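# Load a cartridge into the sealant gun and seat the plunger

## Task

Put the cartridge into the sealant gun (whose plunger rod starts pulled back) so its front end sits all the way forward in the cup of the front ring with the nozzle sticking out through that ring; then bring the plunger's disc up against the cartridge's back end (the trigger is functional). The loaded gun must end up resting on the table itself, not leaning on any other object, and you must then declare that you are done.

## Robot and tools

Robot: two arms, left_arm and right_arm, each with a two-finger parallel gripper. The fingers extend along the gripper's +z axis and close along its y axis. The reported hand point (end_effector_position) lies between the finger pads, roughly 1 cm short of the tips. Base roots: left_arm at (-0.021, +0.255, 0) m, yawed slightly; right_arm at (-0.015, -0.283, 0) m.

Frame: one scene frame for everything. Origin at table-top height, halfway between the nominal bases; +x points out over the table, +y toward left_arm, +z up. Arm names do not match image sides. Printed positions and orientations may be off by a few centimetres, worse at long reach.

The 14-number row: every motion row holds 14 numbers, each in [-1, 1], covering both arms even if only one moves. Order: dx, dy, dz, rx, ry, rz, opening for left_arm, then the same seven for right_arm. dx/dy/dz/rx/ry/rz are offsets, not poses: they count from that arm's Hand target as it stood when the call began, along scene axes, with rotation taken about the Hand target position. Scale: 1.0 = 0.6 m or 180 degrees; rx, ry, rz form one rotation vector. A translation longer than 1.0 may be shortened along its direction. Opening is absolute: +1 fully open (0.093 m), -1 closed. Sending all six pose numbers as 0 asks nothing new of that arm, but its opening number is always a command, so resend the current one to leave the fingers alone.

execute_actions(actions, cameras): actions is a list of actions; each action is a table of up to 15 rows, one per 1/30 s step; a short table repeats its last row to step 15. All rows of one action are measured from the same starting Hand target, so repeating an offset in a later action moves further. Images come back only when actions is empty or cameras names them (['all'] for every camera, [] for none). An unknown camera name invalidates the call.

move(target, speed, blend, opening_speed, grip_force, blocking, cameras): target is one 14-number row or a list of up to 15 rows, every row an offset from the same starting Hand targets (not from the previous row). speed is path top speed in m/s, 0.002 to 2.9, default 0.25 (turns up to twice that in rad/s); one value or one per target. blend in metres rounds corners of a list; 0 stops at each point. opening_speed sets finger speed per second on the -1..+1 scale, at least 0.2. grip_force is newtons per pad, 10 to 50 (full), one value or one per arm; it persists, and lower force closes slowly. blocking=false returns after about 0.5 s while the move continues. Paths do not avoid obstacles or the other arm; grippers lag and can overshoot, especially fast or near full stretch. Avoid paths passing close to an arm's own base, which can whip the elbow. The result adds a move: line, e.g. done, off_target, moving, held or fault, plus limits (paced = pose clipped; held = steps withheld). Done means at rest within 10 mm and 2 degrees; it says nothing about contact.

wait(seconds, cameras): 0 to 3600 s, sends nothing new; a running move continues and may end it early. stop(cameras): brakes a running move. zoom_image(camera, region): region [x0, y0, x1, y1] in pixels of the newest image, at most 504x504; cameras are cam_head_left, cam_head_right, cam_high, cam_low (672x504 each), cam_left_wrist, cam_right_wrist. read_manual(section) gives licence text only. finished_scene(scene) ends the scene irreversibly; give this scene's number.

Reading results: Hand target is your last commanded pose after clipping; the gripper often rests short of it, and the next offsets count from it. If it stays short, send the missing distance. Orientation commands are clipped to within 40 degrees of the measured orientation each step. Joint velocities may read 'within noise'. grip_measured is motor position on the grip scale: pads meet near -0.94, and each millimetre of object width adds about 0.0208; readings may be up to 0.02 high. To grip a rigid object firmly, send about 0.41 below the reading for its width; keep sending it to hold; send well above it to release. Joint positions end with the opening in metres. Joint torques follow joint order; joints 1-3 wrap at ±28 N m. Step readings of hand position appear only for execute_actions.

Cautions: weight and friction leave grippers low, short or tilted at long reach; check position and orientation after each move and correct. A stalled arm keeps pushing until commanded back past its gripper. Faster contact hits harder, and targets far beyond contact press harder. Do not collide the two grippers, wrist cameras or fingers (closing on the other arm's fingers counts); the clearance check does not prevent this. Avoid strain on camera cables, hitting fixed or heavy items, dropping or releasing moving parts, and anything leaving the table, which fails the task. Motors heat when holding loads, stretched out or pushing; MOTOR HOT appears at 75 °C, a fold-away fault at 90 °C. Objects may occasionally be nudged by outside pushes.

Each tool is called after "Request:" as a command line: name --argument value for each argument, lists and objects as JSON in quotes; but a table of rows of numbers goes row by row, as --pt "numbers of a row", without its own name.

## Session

Request:
execute_actions --actions '[]' --cameras '["all"]'

Request:
zoom_image --camera "cam_high" --region '[200, 180, 540, 380]'

Request:
zoom_image --camera "cam_head_right" --region '[100, 150, 500, 380]'

Scene clock: 0.00 s.
left_arm: end_effector_position=(+0.3476, +0.2716, +0.0673) grip_measured=+1.000 end_effector_quat_wxyz=(+0.534, -0.071, +0.836, +0.102) | right_arm: end_effector_position=(+0.3695, -0.2873, +0.0808) grip_measured=+1.000 end_effector_quat_wxyz=(+0.545, +0.021, +0.835, -0.074)
Joint positions: left_arm=[-0.063 1.55 0.332 0.769 -0.349 -0.059 0.093] | right_arm=[0.087 1.536 0.381 0.737 0.227 -0.009 0.093]
Joint velocities: within noise
Joint torques (N m): no reading
Motor temperatures (°C): left_arm=[25 28 26 28 25 27 24] | right_arm=[29 28 33 26 25 24 24]
Heat: left arm: 28 °C; right arm: 33 °C.
Hand target: left_arm +0.3489, +0.2715, +0.0691; +0.536, -0.071, +0.835, +0.102 | right_arm +0.3714, -0.2871, +0.0838; +0.548, +0.022, +0.833, -0.073
Tool commands: left_gripper/opening=+1.0 right_gripper/opening=+1.0
camera_calibration:
cam_left_wrist: T_world_to_cam=[[0.24403, -0.96545, -0.09137, 0.18362], [-0.75275, -0.12918, -0.6455, 0.37657], [0.6114, 0.2263, -0.75827, -0.137]] pos_world=[0.32242, 0.25692, 0.15597]
cam_right_wrist: T_world_to_cam=[[-0.1025, -0.99016, 0.09532, -0.25359], [-0.75692, 0.01546, -0.65332, 0.37394], [0.64542, -0.13912, -0.75106, -0.13225]] pos_world=[0.34241, -0.27527, 0.16915]

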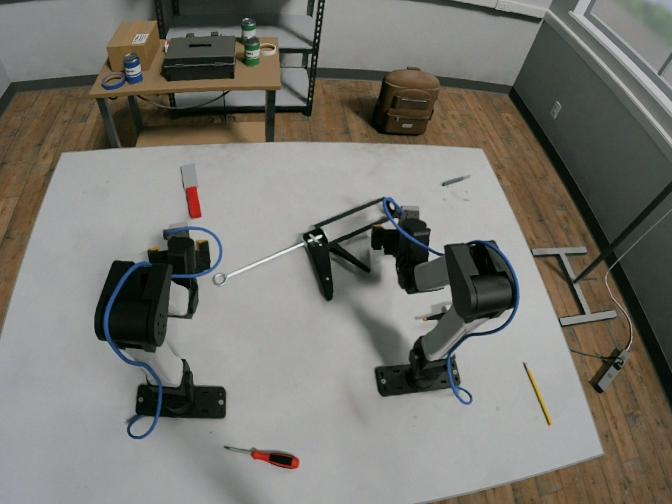

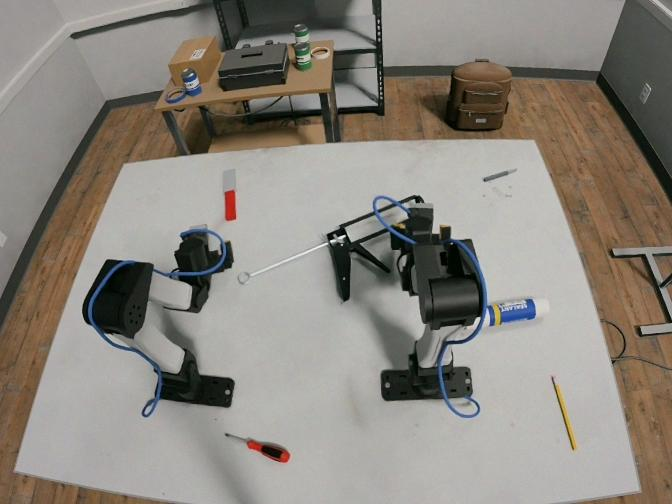

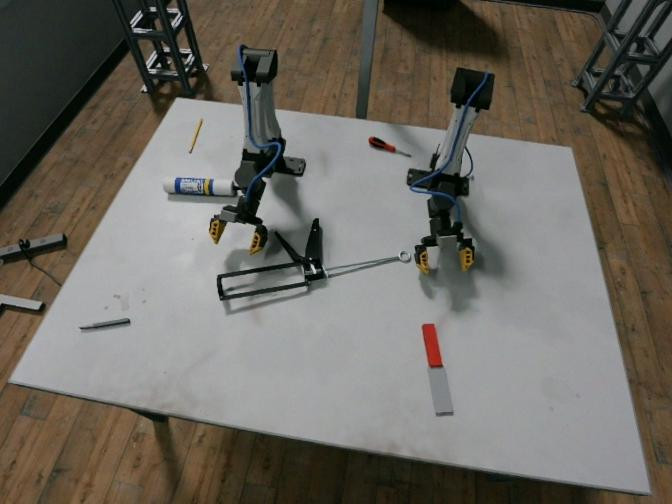

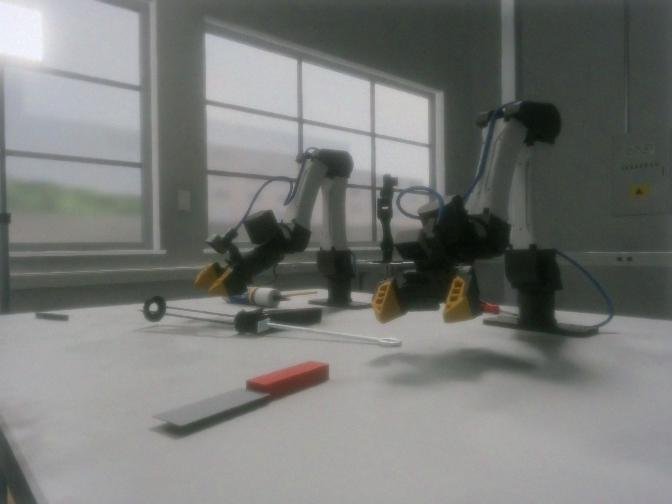

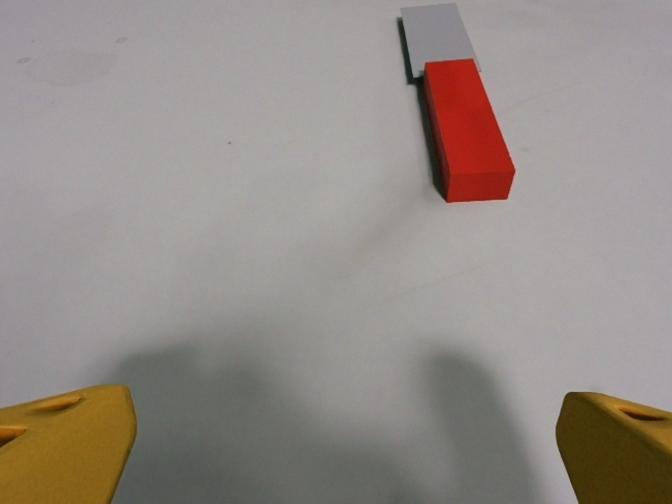

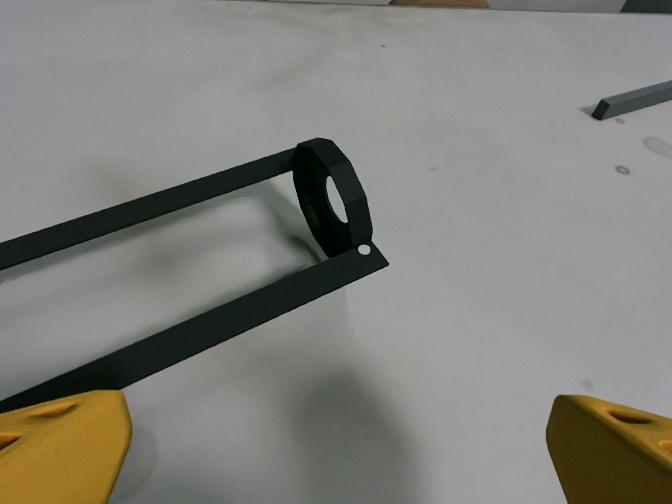

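Scaled by 1.482 from the camera's image (finer frame: 960x720).

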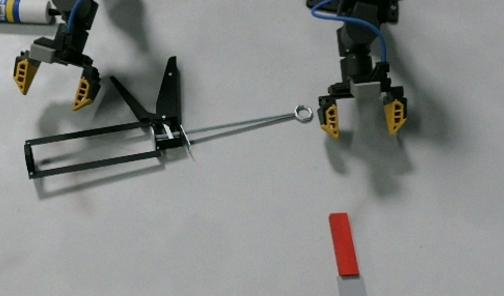

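Scaled by 1.260 from the camera's image (finer frame: 960x720).

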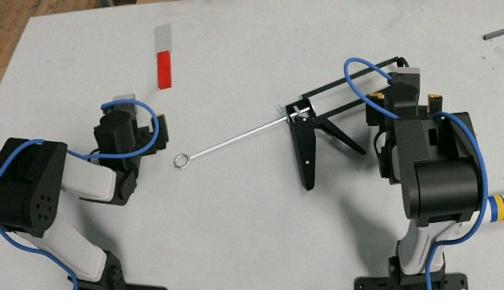

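Request:
move --target '[-0.1315, -0.6025, 0.085, -0.0906, 0.356, -0.0134, 1, -0.369, -0.3815, 0.1437, 0.2978, 0.2673, -0.3794, 1]' --speed 0.55 --cameras '["cam_left_wrist", "cam_right_wrist", "cam_high", "cam_low"]'

Scene clock: 5.40 s.
left_arm: end_effector_position=(+0.2700, -0.0883, +0.1247) grip_measured=+1.000 end_effector_quat_wxyz=(+0.010, -0.053, +0.999, -0.003) | right_arm: end_effector_position=(+0.1472, -0.5143, +0.1669) grip_measured=+1.000 end_effector_quat_wxyz=(-0.001, +0.650, +0.760, -0.010)
Joint positions: left_arm=[-0.825 2.327 2.333 -1.561 -0.013 -0.977 0.093] | right_arm=[-0.949 1.614 1.501 -1.455 0.019 0.465 0.093]
Joint torques (N m): left_arm=[0.25 -11.85 8.06 0.31 0.12 -0.24] | right_arm=[-0.68 -5.14 9.68 0.33 -0.13 -0.01]
Heat: left arm: 29 °C; right arm: 34 °C.
Hand target: left_arm +0.2700, -0.0901, +0.1200; +0.000, -0.061, +0.998, +0.000 | right_arm +0.1499, -0.5159, +0.1701; +0.000, +0.649, +0.760, +0.000
Off the commanded pose: left_arm 0.005 m, 2 deg | right_arm 0.005 m, 1 deg.
joint at its limit (left arm) — joint 4 (wrist pitch), lower limit.
move: done
cam_left_wrist: T_world_to_cam=[[0.11645, -0.99317, -0.00715, -0.11816], [-0.90474, -0.10905, 0.41176, 0.21965], [-0.40973, -0.04149, -0.91126, 0.30662]] pos_world=[0.33812, -0.08068, 0.18813]
cam_right_wrist: T_world_to_cam=[[-0.98755, -0.15731, 0.0016, 0.06491], [-0.1421, 0.89634, 0.41998, 0.44892], [-0.0675, 0.41452, -0.90753, 0.46011]] pos_world=[0.15895, -0.58289, 0.22892]
Images, in order (width x height): cam_high 672x504, cam_low 672x504, cam_left_wrist 672x504, cam_right_wrist 672x504.

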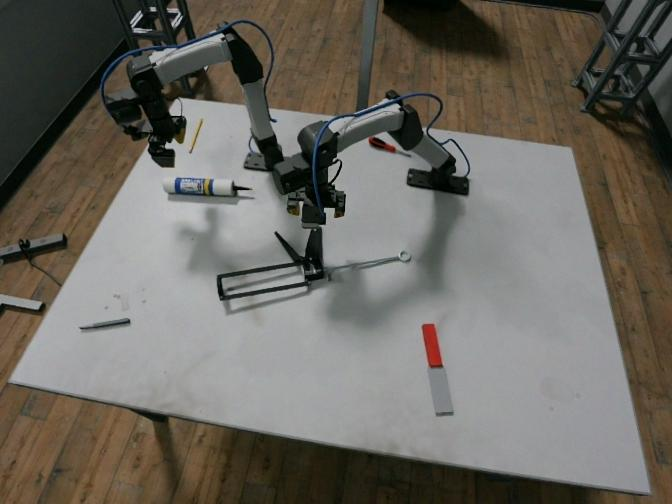

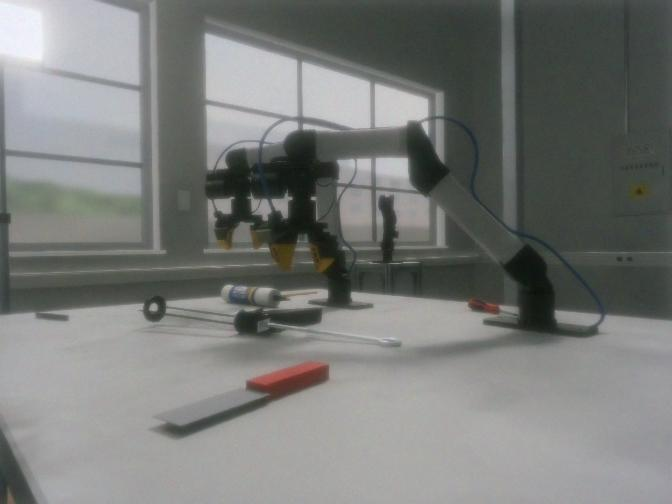

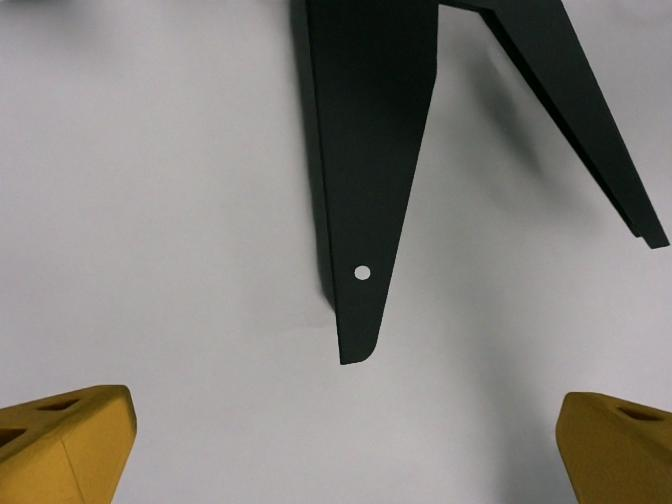

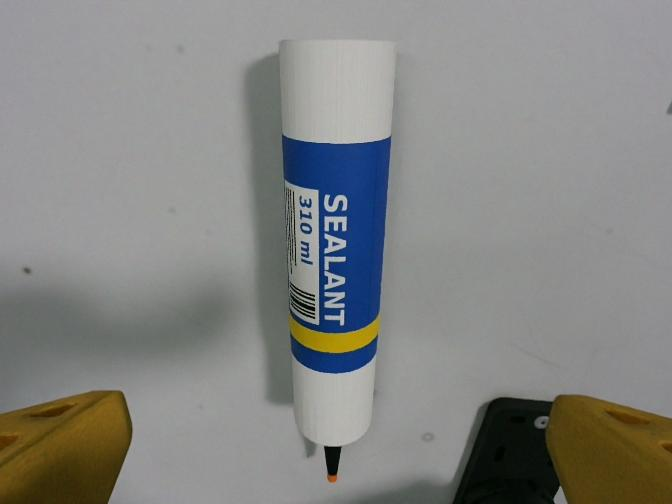

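Request:
move --pt "0.0583 -0.01 -0.0667 0 0 -0.0056 1 0 -0.0027 -0.13 0 0 0 1" --pt "0.0583 -0.01 -0.1567 0 0 -0.0056 1 0 -0.0027 -0.2352 0 0 0 1" --pt "0.0583 -0.01 -0.1567 0 0 -0.0056 -0.65 0 -0.0027 -0.2352 0 0 0 -0.3" --speed '[0.3, 0.25, 0.25]' --blend '[0.02, 0, 0]' --opening_speed 1.8 --cameras '["cam_left_wrist", "cam_right_wrist", "cam_low"]'

Scene clock: 9.47 s.
left_arm: end_effector_position=(+0.3064, -0.0950, +0.0372) grip_measured=-0.544 end_effector_quat_wxyz=(+0.008, -0.059, +0.998, -0.002) | right_arm: end_effector_position=(+0.1509, -0.5207, +0.0367) grip_measured=-0.096 end_effector_quat_wxyz=(+0.007, +0.649, +0.761, -0.011)
Joint positions: left_arm=[-0.774 2.451 2.203 -1.309 -0.01 -0.939 0.019] | right_arm=[-0.953 1.693 1.06 -0.919 0.017 0.459 0.041]
Joint torques (N m): left_arm=[0.05 -13.61 5.04 0.59 0.09 0.04] | right_arm=[-0.72 -5.41 5.42 0.64 -0.09 0.02]
Heat: left arm: 30 °C; right arm: 34 °C.
Hand target: left_arm +0.3049, -0.0961, +0.0260; +0.000, -0.052, +0.999, +0.000 | right_arm +0.1500, -0.5177, +0.0290; +0.000, +0.649, +0.760, +0.000
Off the commanded pose: left_arm 0.011 m, 1 deg | right_arm 0.008 m, 1 deg.
move: off_target (left_arm); target 3's new opening was sent with left_arm's hand 0.011 m and 1 deg from that target
cam_left_wrist: T_world_to_cam=[[0.1289, -0.99162, -0.00864, -0.1333], [-0.9016, -0.12082, 0.41535, 0.28573], [-0.41291, -0.04574, -0.90962, 0.24203]] pos_world=[0.37473, -0.08659, 0.10033]
cam_right_wrist: T_world_to_cam=[[-0.98716, -0.1596, -0.0071, 0.06685], [-0.1486, 0.90096, 0.40767, 0.51369], [-0.05867, 0.40349, -0.9131, 0.33793]] pos_world=[0.16215, -0.58849, 0.09962]
Images, in order (width x height): cam_low 672x504, cam_left_wrist 672x504, cam_right_wrist 672x504.

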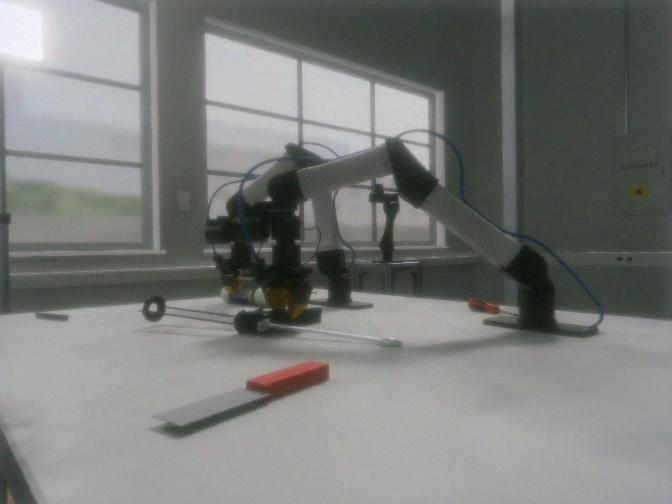

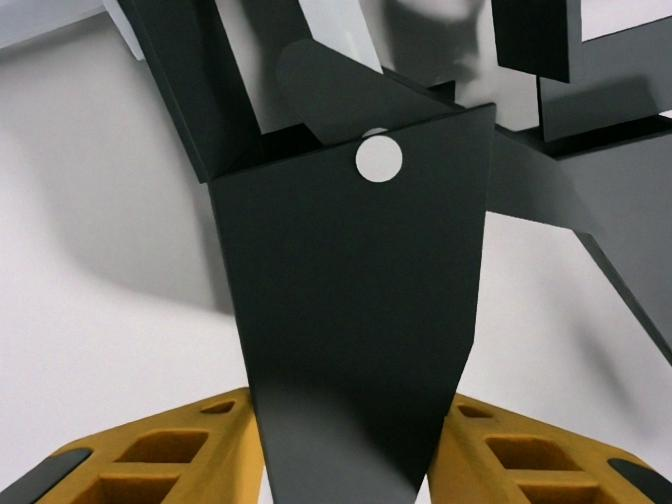

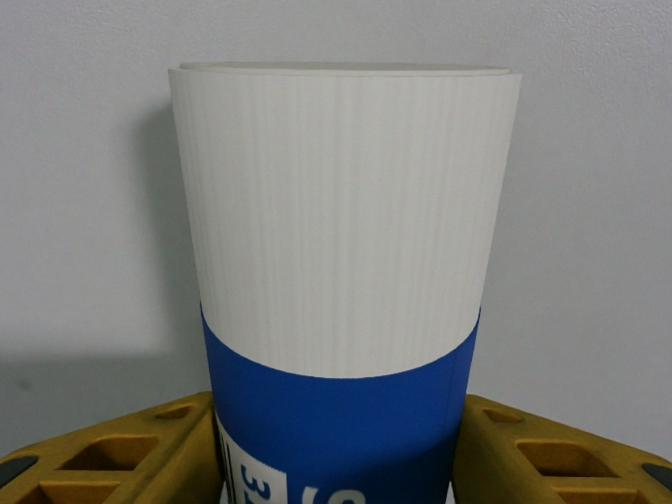

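Request:
move --pt "-0.02 0.02 0 0 0 -0.015 -0.65 0 0 0.12 0 0 0 -0.3" --pt "-0.1036 0.1083 0 0 0 -0.075 -0.65 0.2 0.03 0.2 0 0 0.12 -0.3" --pt "-0.2073 0.2167 0 0 0 -0.15 -0.65 0.4167 0.2628 0.2517 0 0 0.5 -0.3" --speed '[0.15, 0.3, 0.4]' --blend '[0.015, 0.02, 0]' --cameras '["all"]'

Scene clock: 13.37 s.
left_arm: end_effector_position=(+0.1941, +0.0284, +0.0316) grip_measured=-0.525 end_effector_quat_wxyz=(+0.022, +0.169, +0.985, -0.004) | right_arm: end_effector_position=(+0.3983, -0.3613, +0.1722) grip_measured=-0.083 end_effector_quat_wxyz=(+0.043, -0.074, +0.996, -0.015)
Joint positions: left_arm=[-0.774 1.764 1.121 -0.889 -0.021 -0.482 0.02] | right_arm=[-0.185 2.118 2.177 -1.54 0.006 -0.333 0.041]
Joint torques (N m): left_arm=[-0.57 -9.33 3.17 0.38 0.22 0.09] | right_arm=[-0.01 -9.88 10.71 0.46 -0.06 -0.09]
Heat: left arm: 31 °C; right arm: 35 °C.
Hand target: left_arm +0.1805, +0.0340, +0.0260; +0.000, +0.182, +0.983, +0.000 | right_arm +0.4000, -0.3600, +0.1800; +0.000, -0.079, +0.997, +0.000
Off the commanded pose: left_arm 0.016 m, 3 deg | right_arm 0.008 m, 5 deg.
joint sent to its limit (right arm) — joint 4 (wrist pitch), lower limit. The joint targets are off in orientation, not in position.
move: off_target (left_arm, right_arm)
cam_left_wrist: T_world_to_cam=[[-0.32151, -0.94681, -0.01346, 0.08974], [-0.87377, 0.29117, 0.38954, 0.18539], [-0.3649, 0.137, -0.92091, 0.182]] pos_world=[0.25725, 0.00606, 0.0966]
cam_right_wrist: T_world_to_cam=[[0.14811, -0.98874, 0.02155, -0.41921], [-0.9263, -0.13105, 0.35326, 0.29788], [-0.34645, -0.07229, -0.93528, 0.35846]] pos_world=[0.4622, -0.34954, 0.23906]

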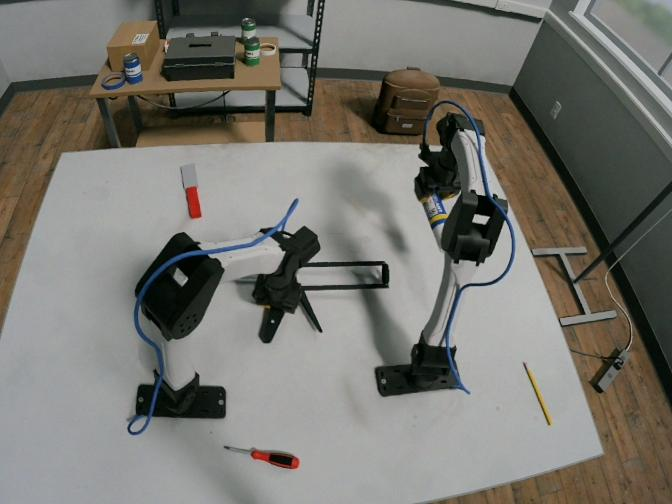

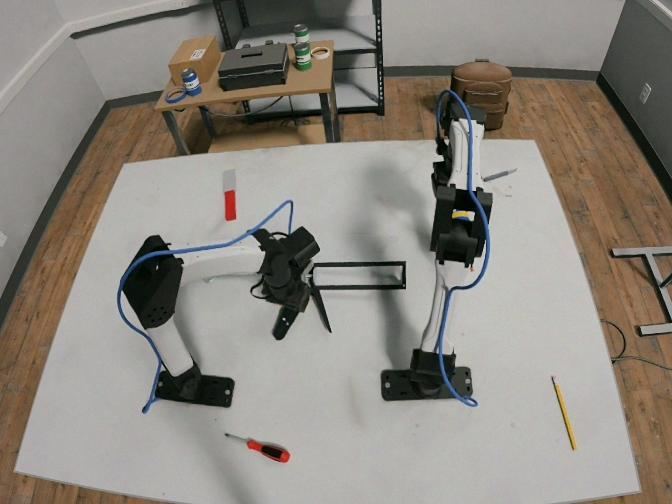

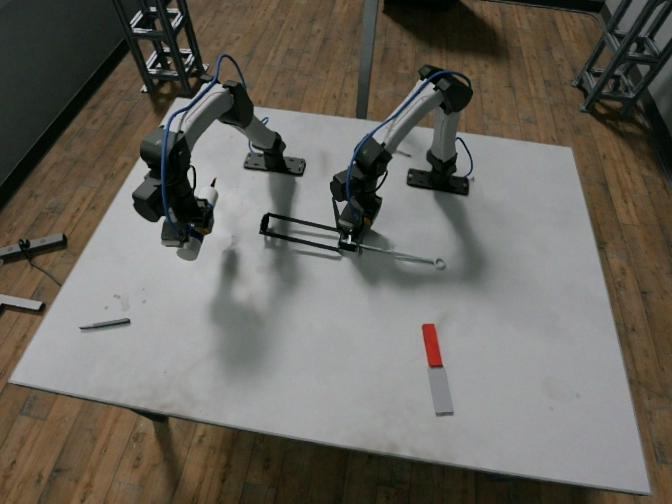

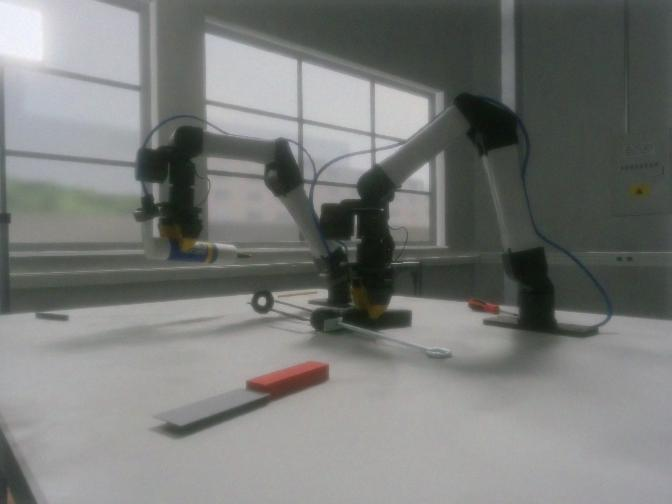

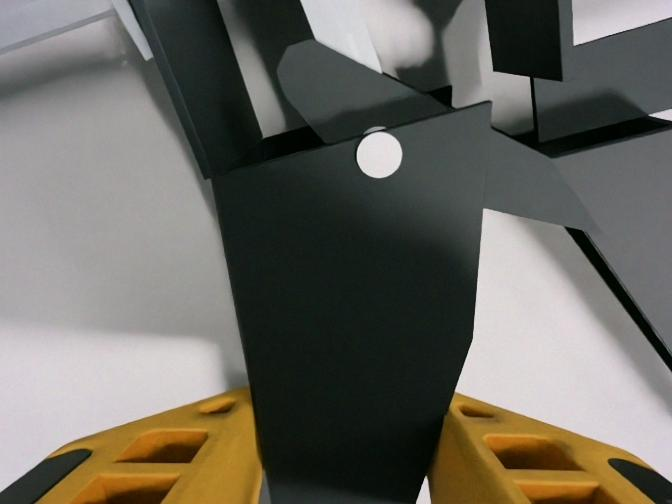

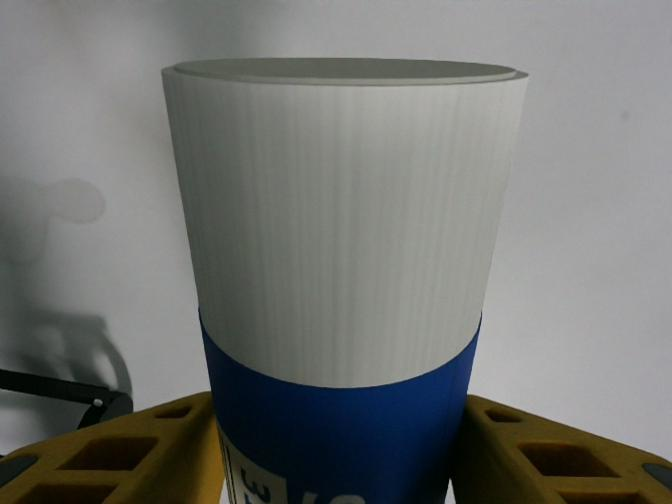

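Request:
zoom_image --camera "cam_high" --region '[250, 190, 460, 290]'

Request:
zoom_image --camera "cam_head_right" --region '[250, 220, 450, 340]'

Request:
zoom_image --camera "cam_head_left" --region '[220, 220, 420, 340]'

Scaled by 2.400 from the camera's image (finer frame: 960x720).

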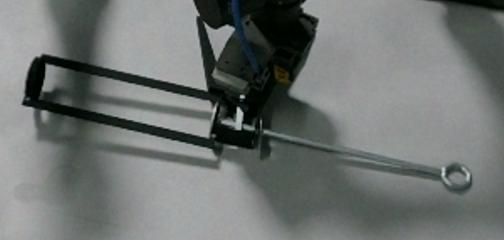

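Scaled by 2.520 from the camera's image (finer frame: 960x720).

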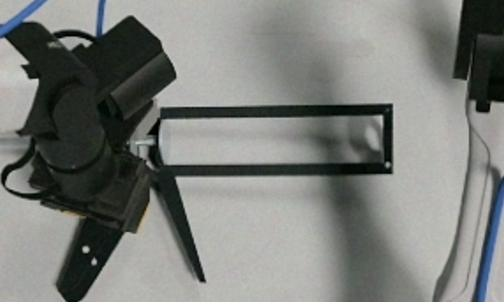

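Scaled by 2.520 from the camera's image (finer frame: 960x720).

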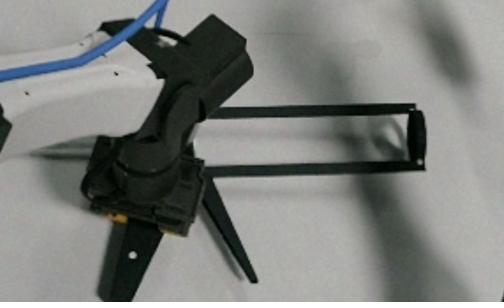

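Request:
move --pt "0 0 0 0 0 0 0.1 0 0 0 0 0 0 -0.3" --pt "0 0.01 0.15 0 0 0 0.1 -0.03 0.05 0 0 0 0.04 -0.3" --pt "0.1158 0.2767 0.2567 0 0 0.611 0.6 -0.225 0.55 -0.0167 0.0766 -0.0678 0.4352 -0.3" --speed '[0.3, 0.3, 0.45]' --blend '[0, 0.02, 0]' --cameras '["all"]'

Request:
zoom_image --camera "cam_high" --region '[250, 170, 410, 290]'

Request:
zoom_image --camera "cam_head_right" --region '[270, 210, 450, 320]'

Request:
zoom_image --camera "cam_head_left" --region '[250, 210, 430, 320]'

Request:
zoom_image --camera "cam_low" --region '[220, 240, 400, 350]'

Scene clock: 19.10 s.
left_arm: end_effector_position=(+0.2481, +0.2003, +0.1775) grip_measured=+0.598 end_effector_quat_wxyz=(-0.005, +0.693, -0.721, +0.000) | right_arm: end_effector_position=(+0.2628, -0.0361, +0.1616) grip_measured=-0.083 end_effector_quat_wxyz=(-0.088, +0.683, -0.719, -0.097)
Joint positions: left_arm=[-0.157 1.587 1.516 -1.493 -0.008 -1.736 0.074] | right_arm=[0.63 1.81 1.679 -1.288 -0.215 -0.873 0.041]
Joint torques (N m): left_arm=[0.53 -5.89 8.1 0.23 0.06 -0.26] | right_arm=[0.18 -9.25 8.83 0.93 -0.33 -0.02]
Heat: left arm: 32 °C; right arm: 36 °C.
Hand target: left_arm +0.2501, +0.2000, +0.1800; +0.000, +0.701, -0.713, +0.000 | right_arm +0.2650, -0.0300, +0.1701; -0.107, +0.687, -0.711, -0.103
Off the commanded pose: left_arm 0.003 m, 1 deg | right_arm 0.011 m, 2 deg.
move: off_target (right_arm)
cam_left_wrist: T_world_to_cam=[[0.99958, -0.02831, -0.00559, -0.24128], [-0.02328, -0.90567, 0.42334, 0.14844], [-0.01705, -0.42303, -0.90595, 0.33581]] pos_world=[0.25036, 0.26966, 0.24004]
cam_right_wrist: T_world_to_cam=[[0.99852, -0.04314, -0.03304, -0.25792], [-0.03643, -0.9826, 0.18213, -0.01823], [-0.04032, -0.18066, -0.98272, 0.24835]] pos_world=[0.26689, 0.01582, 0.23886]

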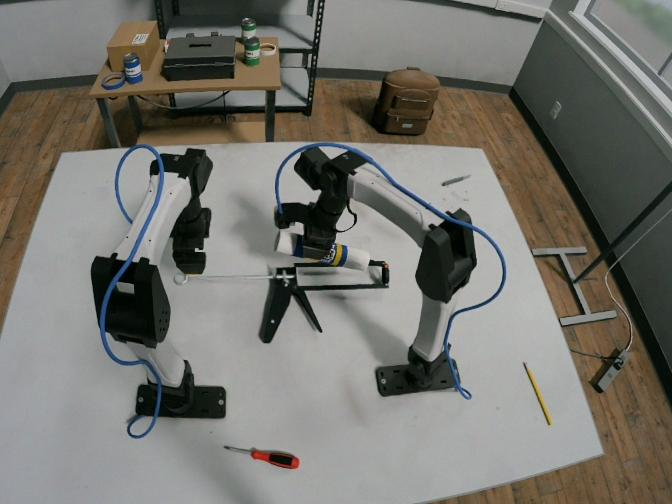

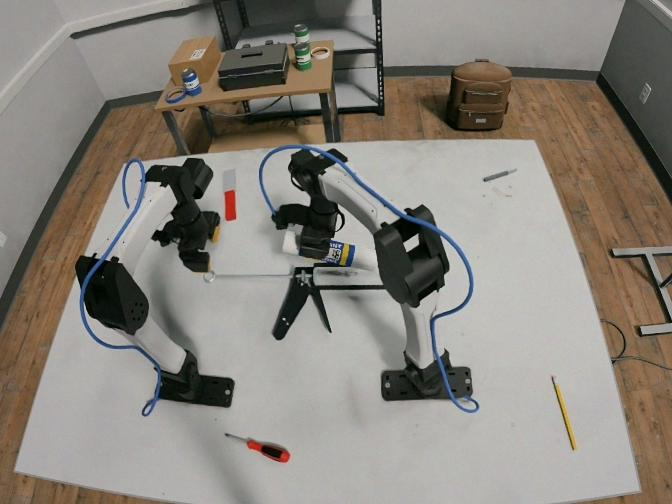

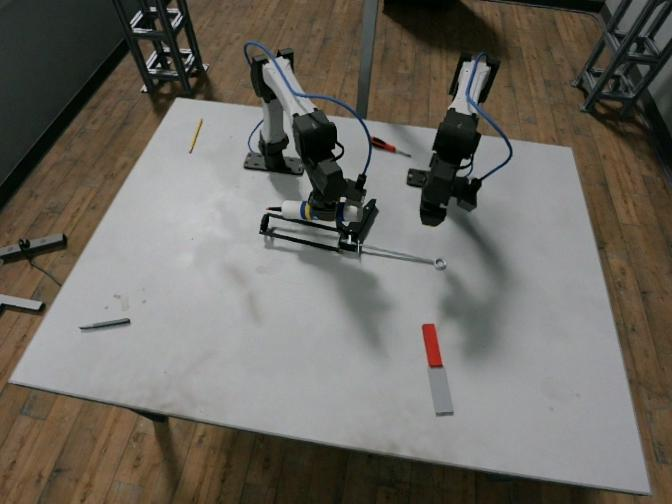

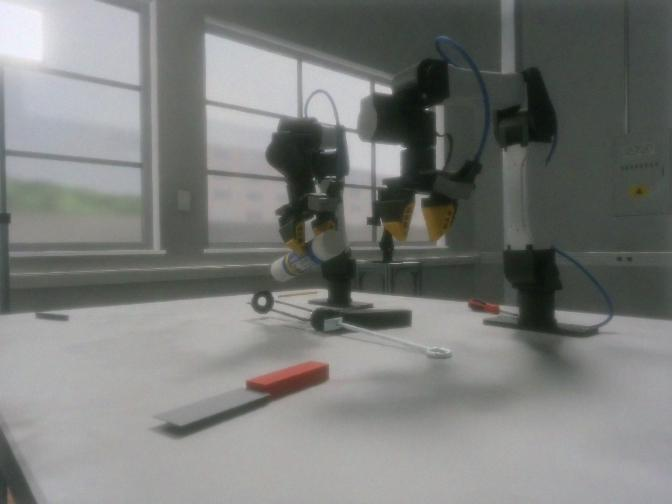

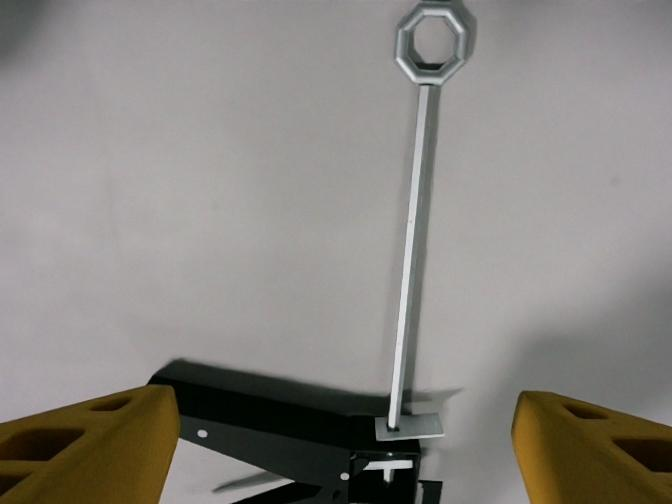

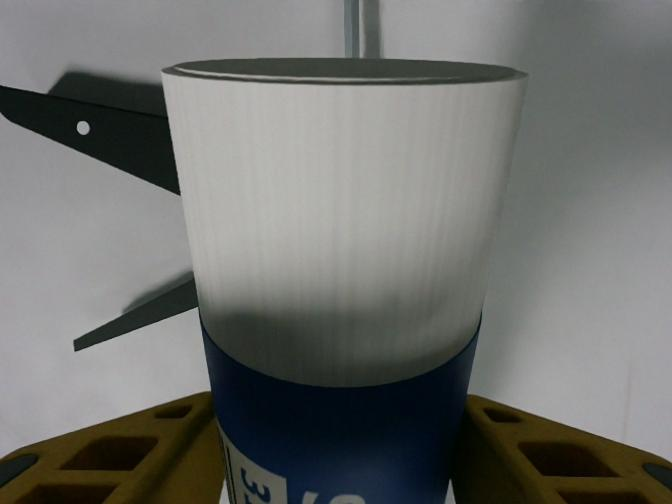

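Scaled by 3.150 from the camera's image (finer frame: 960x720).

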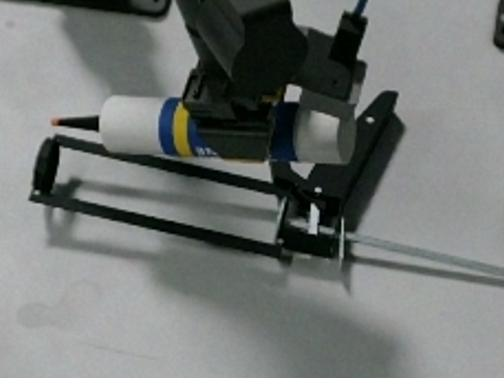

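Scaled by 2.800 from the camera's image (finer frame: 960x720).

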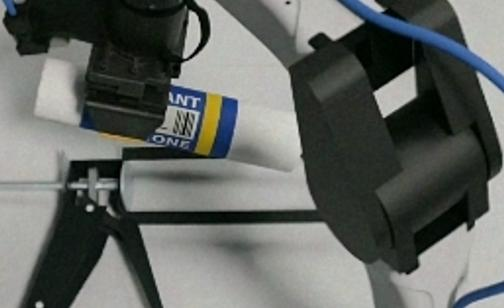

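Scaled by 2.800 from the camera's image (finer frame: 960x720).

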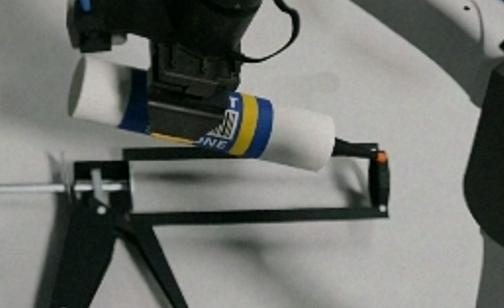

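Scaled by 2.800 from the camera's image (finer frame: 960x720).

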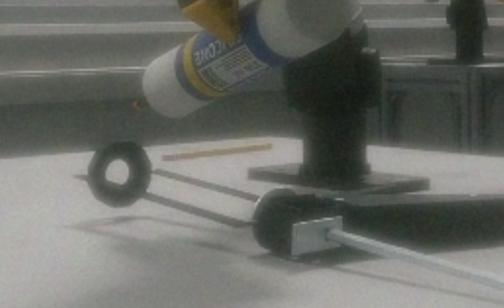

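Request:
move --target '[0,0,0,0,0,0,0.6, -0.0023, 0.0125, -0.0937, -0.0055, 0, 0.0206, -0.3]' --speed 0.25 --cameras '["cam_low", "cam_high", "cam_head_left", "cam_left_wrist"]'

Request:
zoom_image --camera "cam_high" --region '[250, 190, 370, 280]'

Request:
zoom_image --camera "cam_head_left" --region '[260, 230, 400, 320]'

Request:
zoom_image --camera "cam_low" --region '[230, 250, 370, 350]'

Scene clock: 24.47 s.
left_arm: end_effector_position=(+0.2481, +0.2003, +0.1775) grip_measured=+0.598 end_effector_quat_wxyz=(-0.005, +0.693, -0.721, +0.000) | right_arm: end_effector_position=(+0.2634, -0.0273, +0.1111) grip_measured=-0.083 end_effector_quat_wxyz=(-0.087, +0.706, -0.697, -0.096)
Joint positions: left_arm=[-0.157 1.587 1.516 -1.493 -0.008 -1.736 0.074] | right_arm=[0.648 1.836 1.512 -1.099 -0.215 -0.92 0.041]
Joint torques (N m): left_arm=[0.51 -5.87 8.09 0.23 0.06 -0.25] | right_arm=[0.2 -9.13 7.51 0.95 -0.25 -0.02]
Motor temperatures (°C): left_arm=[25 32 28 28 25 27 24] | right_arm=[29 33 37 27 25 24 25]
Heat: left arm: 32 °C; right arm: 37 °C.
Hand target: left_arm +0.2501, +0.2000, +0.1800; +0.000, +0.701, -0.713, +0.000 | right_arm +0.2636, -0.0225, +0.1137; -0.097, +0.710, -0.690, -0.100
Off the commanded pose: left_arm 0.003 m, 1 deg | right_arm 0.006 m, 2 deg.
move: done
cam_left_wrist: T_world_to_cam=[[0.99958, -0.02831, -0.00559, -0.24128], [-0.02328, -0.90567, 0.42334, 0.14844], [-0.01705, -0.42303, -0.90595, 0.33581]] pos_world=[0.25036, 0.26966, 0.24004]
Images, in order (width x height): cam_head_left 672x504, cam_high 672x504, cam_low 672x504, cam_left_wrist 672x504.

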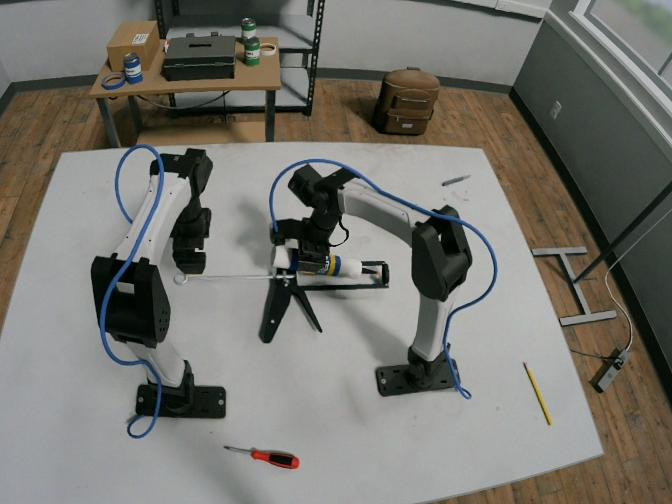

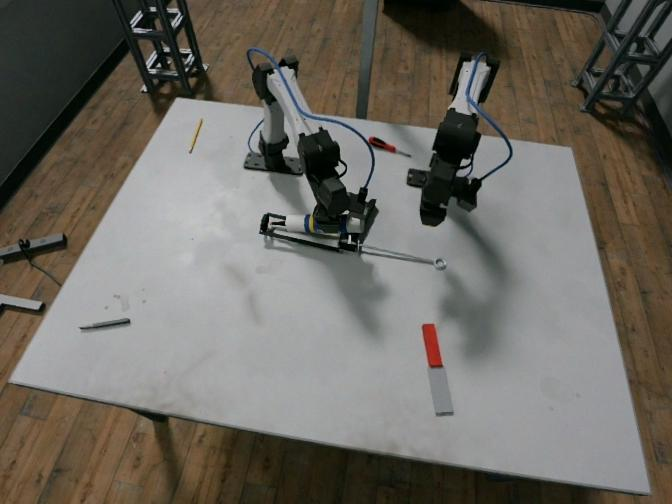

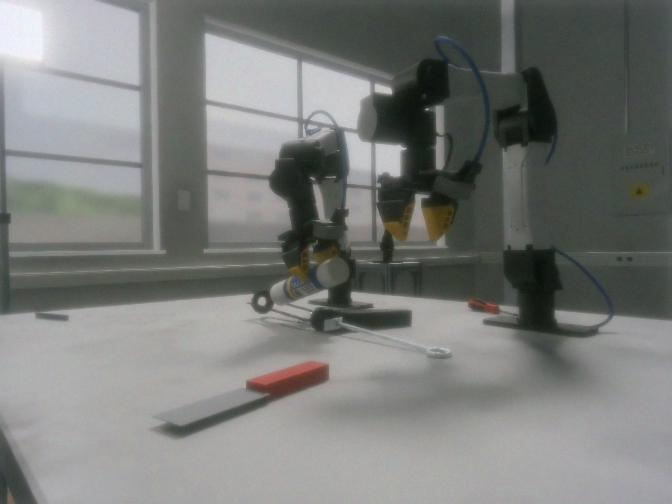

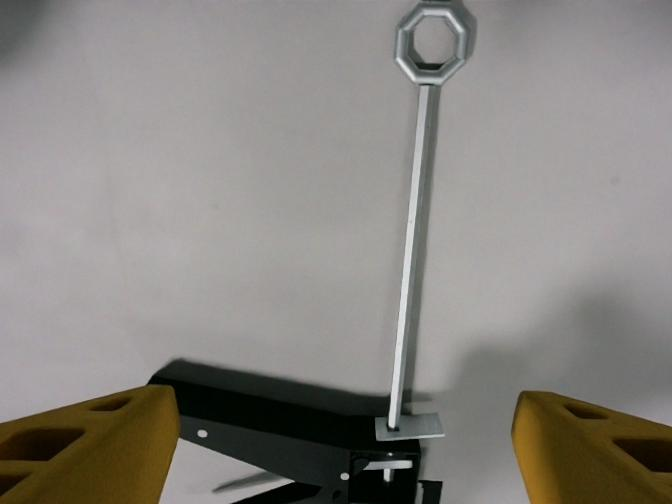

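Scaled by 4.200 from the camera's image (finer frame: 960x720).

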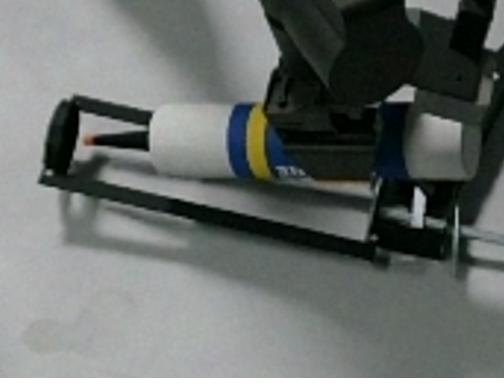

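Scaled by 3.600 from the camera's image (finer frame: 960x720).

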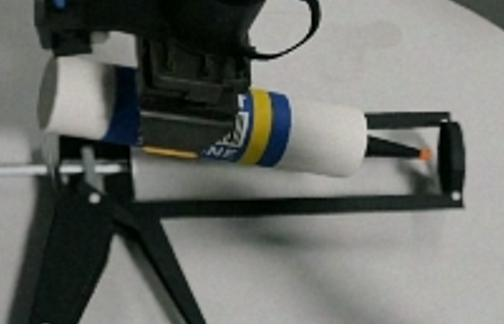

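Scaled by 3.600 from the camera's image (finer frame: 960x720).

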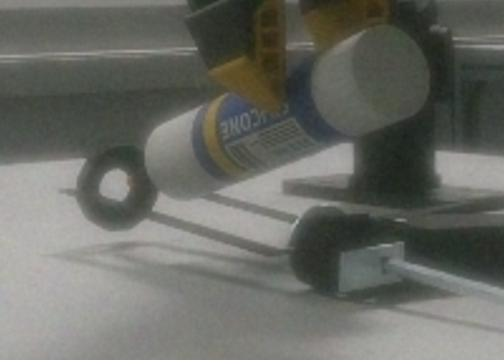

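Request:
move --target '[0,0,0,0,0,0,0.6, -0.0087, -0.1158, -0.0373, 0, 0, 0, -0.3]' --speed 0.18 --cameras '["cam_low", "cam_high", "cam_head_left", "cam_left_wrist"]'

Request:
zoom_image --camera "cam_high" --region '[250, 190, 370, 280]'

Request:
zoom_image --camera "cam_head_left" --region '[260, 230, 400, 320]'

Request:
zoom_image --camera "cam_low" --region '[230, 250, 370, 350]'

Scene clock: 26.23 s.
left_arm: end_effector_position=(+0.2481, +0.2003, +0.1775) grip_measured=+0.598 end_effector_quat_wxyz=(-0.005, +0.693, -0.721, +0.000) | right_arm: end_effector_position=(+0.2565, -0.0915, +0.0812) grip_measured=-0.083 end_effector_quat_wxyz=(-0.077, +0.708, -0.694, -0.103)
Joint positions: left_arm=[-0.157 1.587 1.516 -1.493 -0.008 -1.736 0.074] | right_arm=[0.492 1.733 1.268 -1.018 -0.244 -1.087 0.041]
Joint torques (N m): left_arm=[0.51 -5.9 8.1 0.22 0.06 -0.25] | right_arm=[-0.68 -10.71 6.65 0.75 -0.28 -0.07]
Heat: left arm: 32 °C; right arm: 37 °C.
Hand target: left_arm +0.2501, +0.2000, +0.1800; +0.000, +0.701, -0.713, +0.000 | right_arm +0.2584, -0.0919, +0.0913; -0.097, +0.710, -0.690, -0.100
Off the commanded pose: left_arm 0.003 m, 1 deg | right_arm 0.010 m, 2 deg.
move: done
cam_left_wrist: T_world_to_cam=[[0.99958, -0.02831, -0.00559, -0.24128], [-0.02328, -0.90567, 0.42334, 0.14844], [-0.01705, -0.42303, -0.90595, 0.33581]] pos_world=[0.25036, 0.26966, 0.24004]
Images, in order (width x height): cam_head_left 672x504, cam_high 672x504, cam_low 672x504, cam_left_wrist 672x504.

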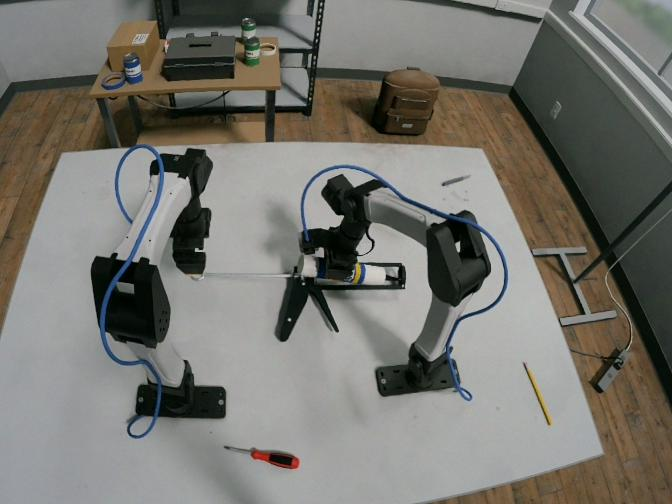

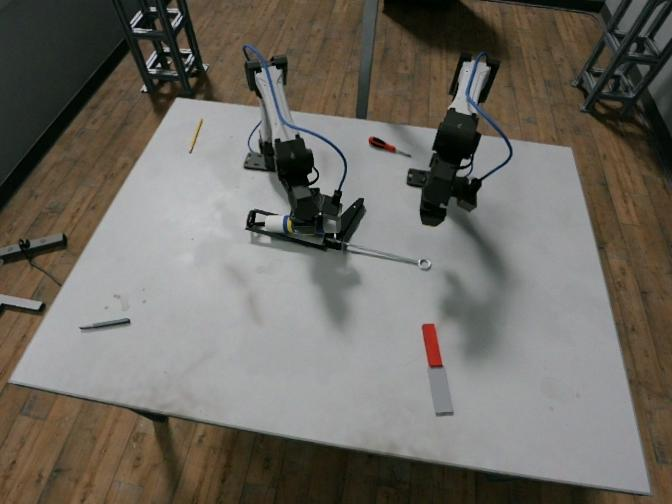

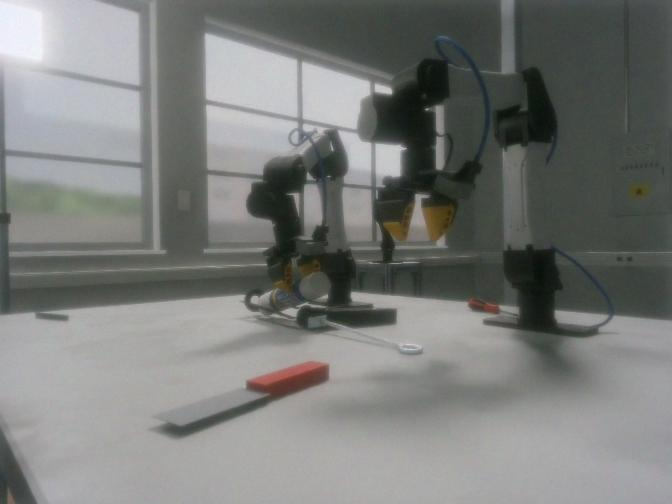

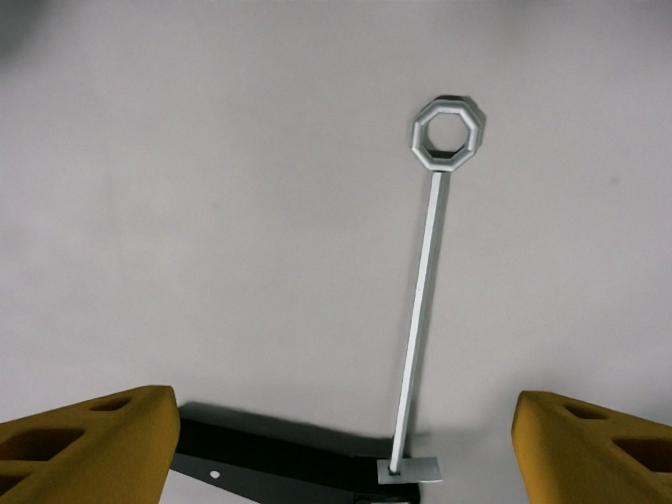

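Scaled by 4.200 from the camera's image (finer frame: 960x720).

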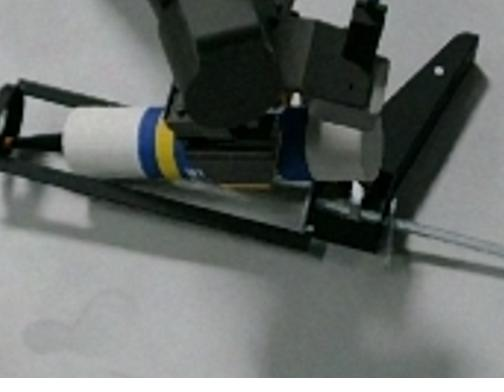

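Scaled by 3.600 from the camera's image (finer frame: 960x720).

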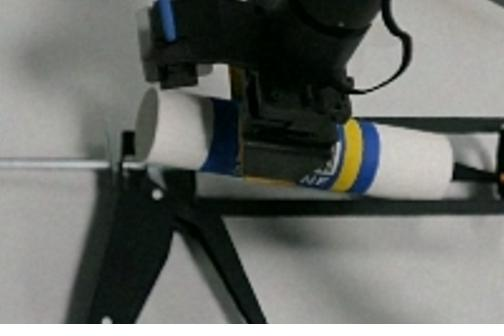

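Scaled by 3.600 from the camera's image (finer frame: 960x720).

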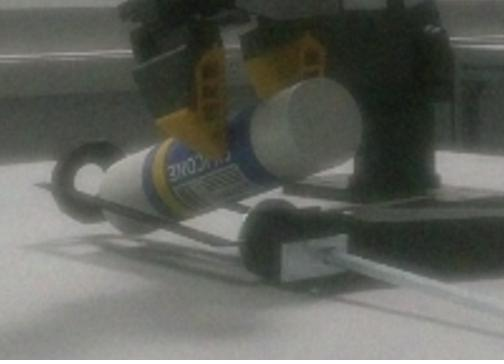

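Request:
zoom_image --camera "cam_high" --region '[230, 195, 300, 245]'

Request:
zoom_image --camera "cam_head_left" --region '[360, 250, 430, 300]'

Request:
zoom_image --camera "cam_low" --region '[235, 280, 305, 330]'

Scaled by 7.200 from the camera's image (finer frame: 960x720).

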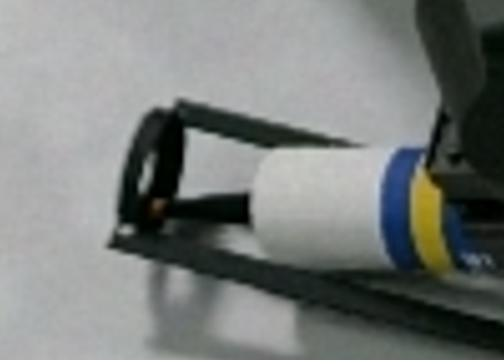

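Scaled by 7.200 from the camera's image (finer frame: 960x720).

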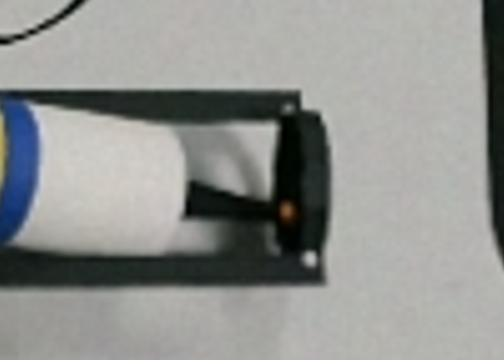

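Scaled by 7.200 from the camera's image (finer frame: 960x720).

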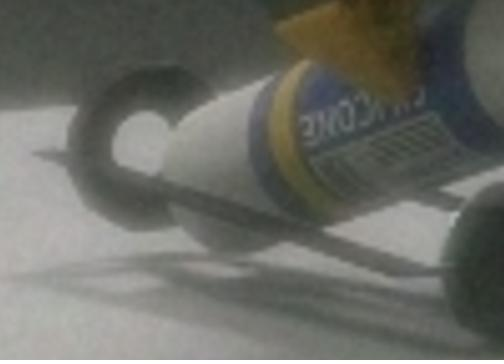

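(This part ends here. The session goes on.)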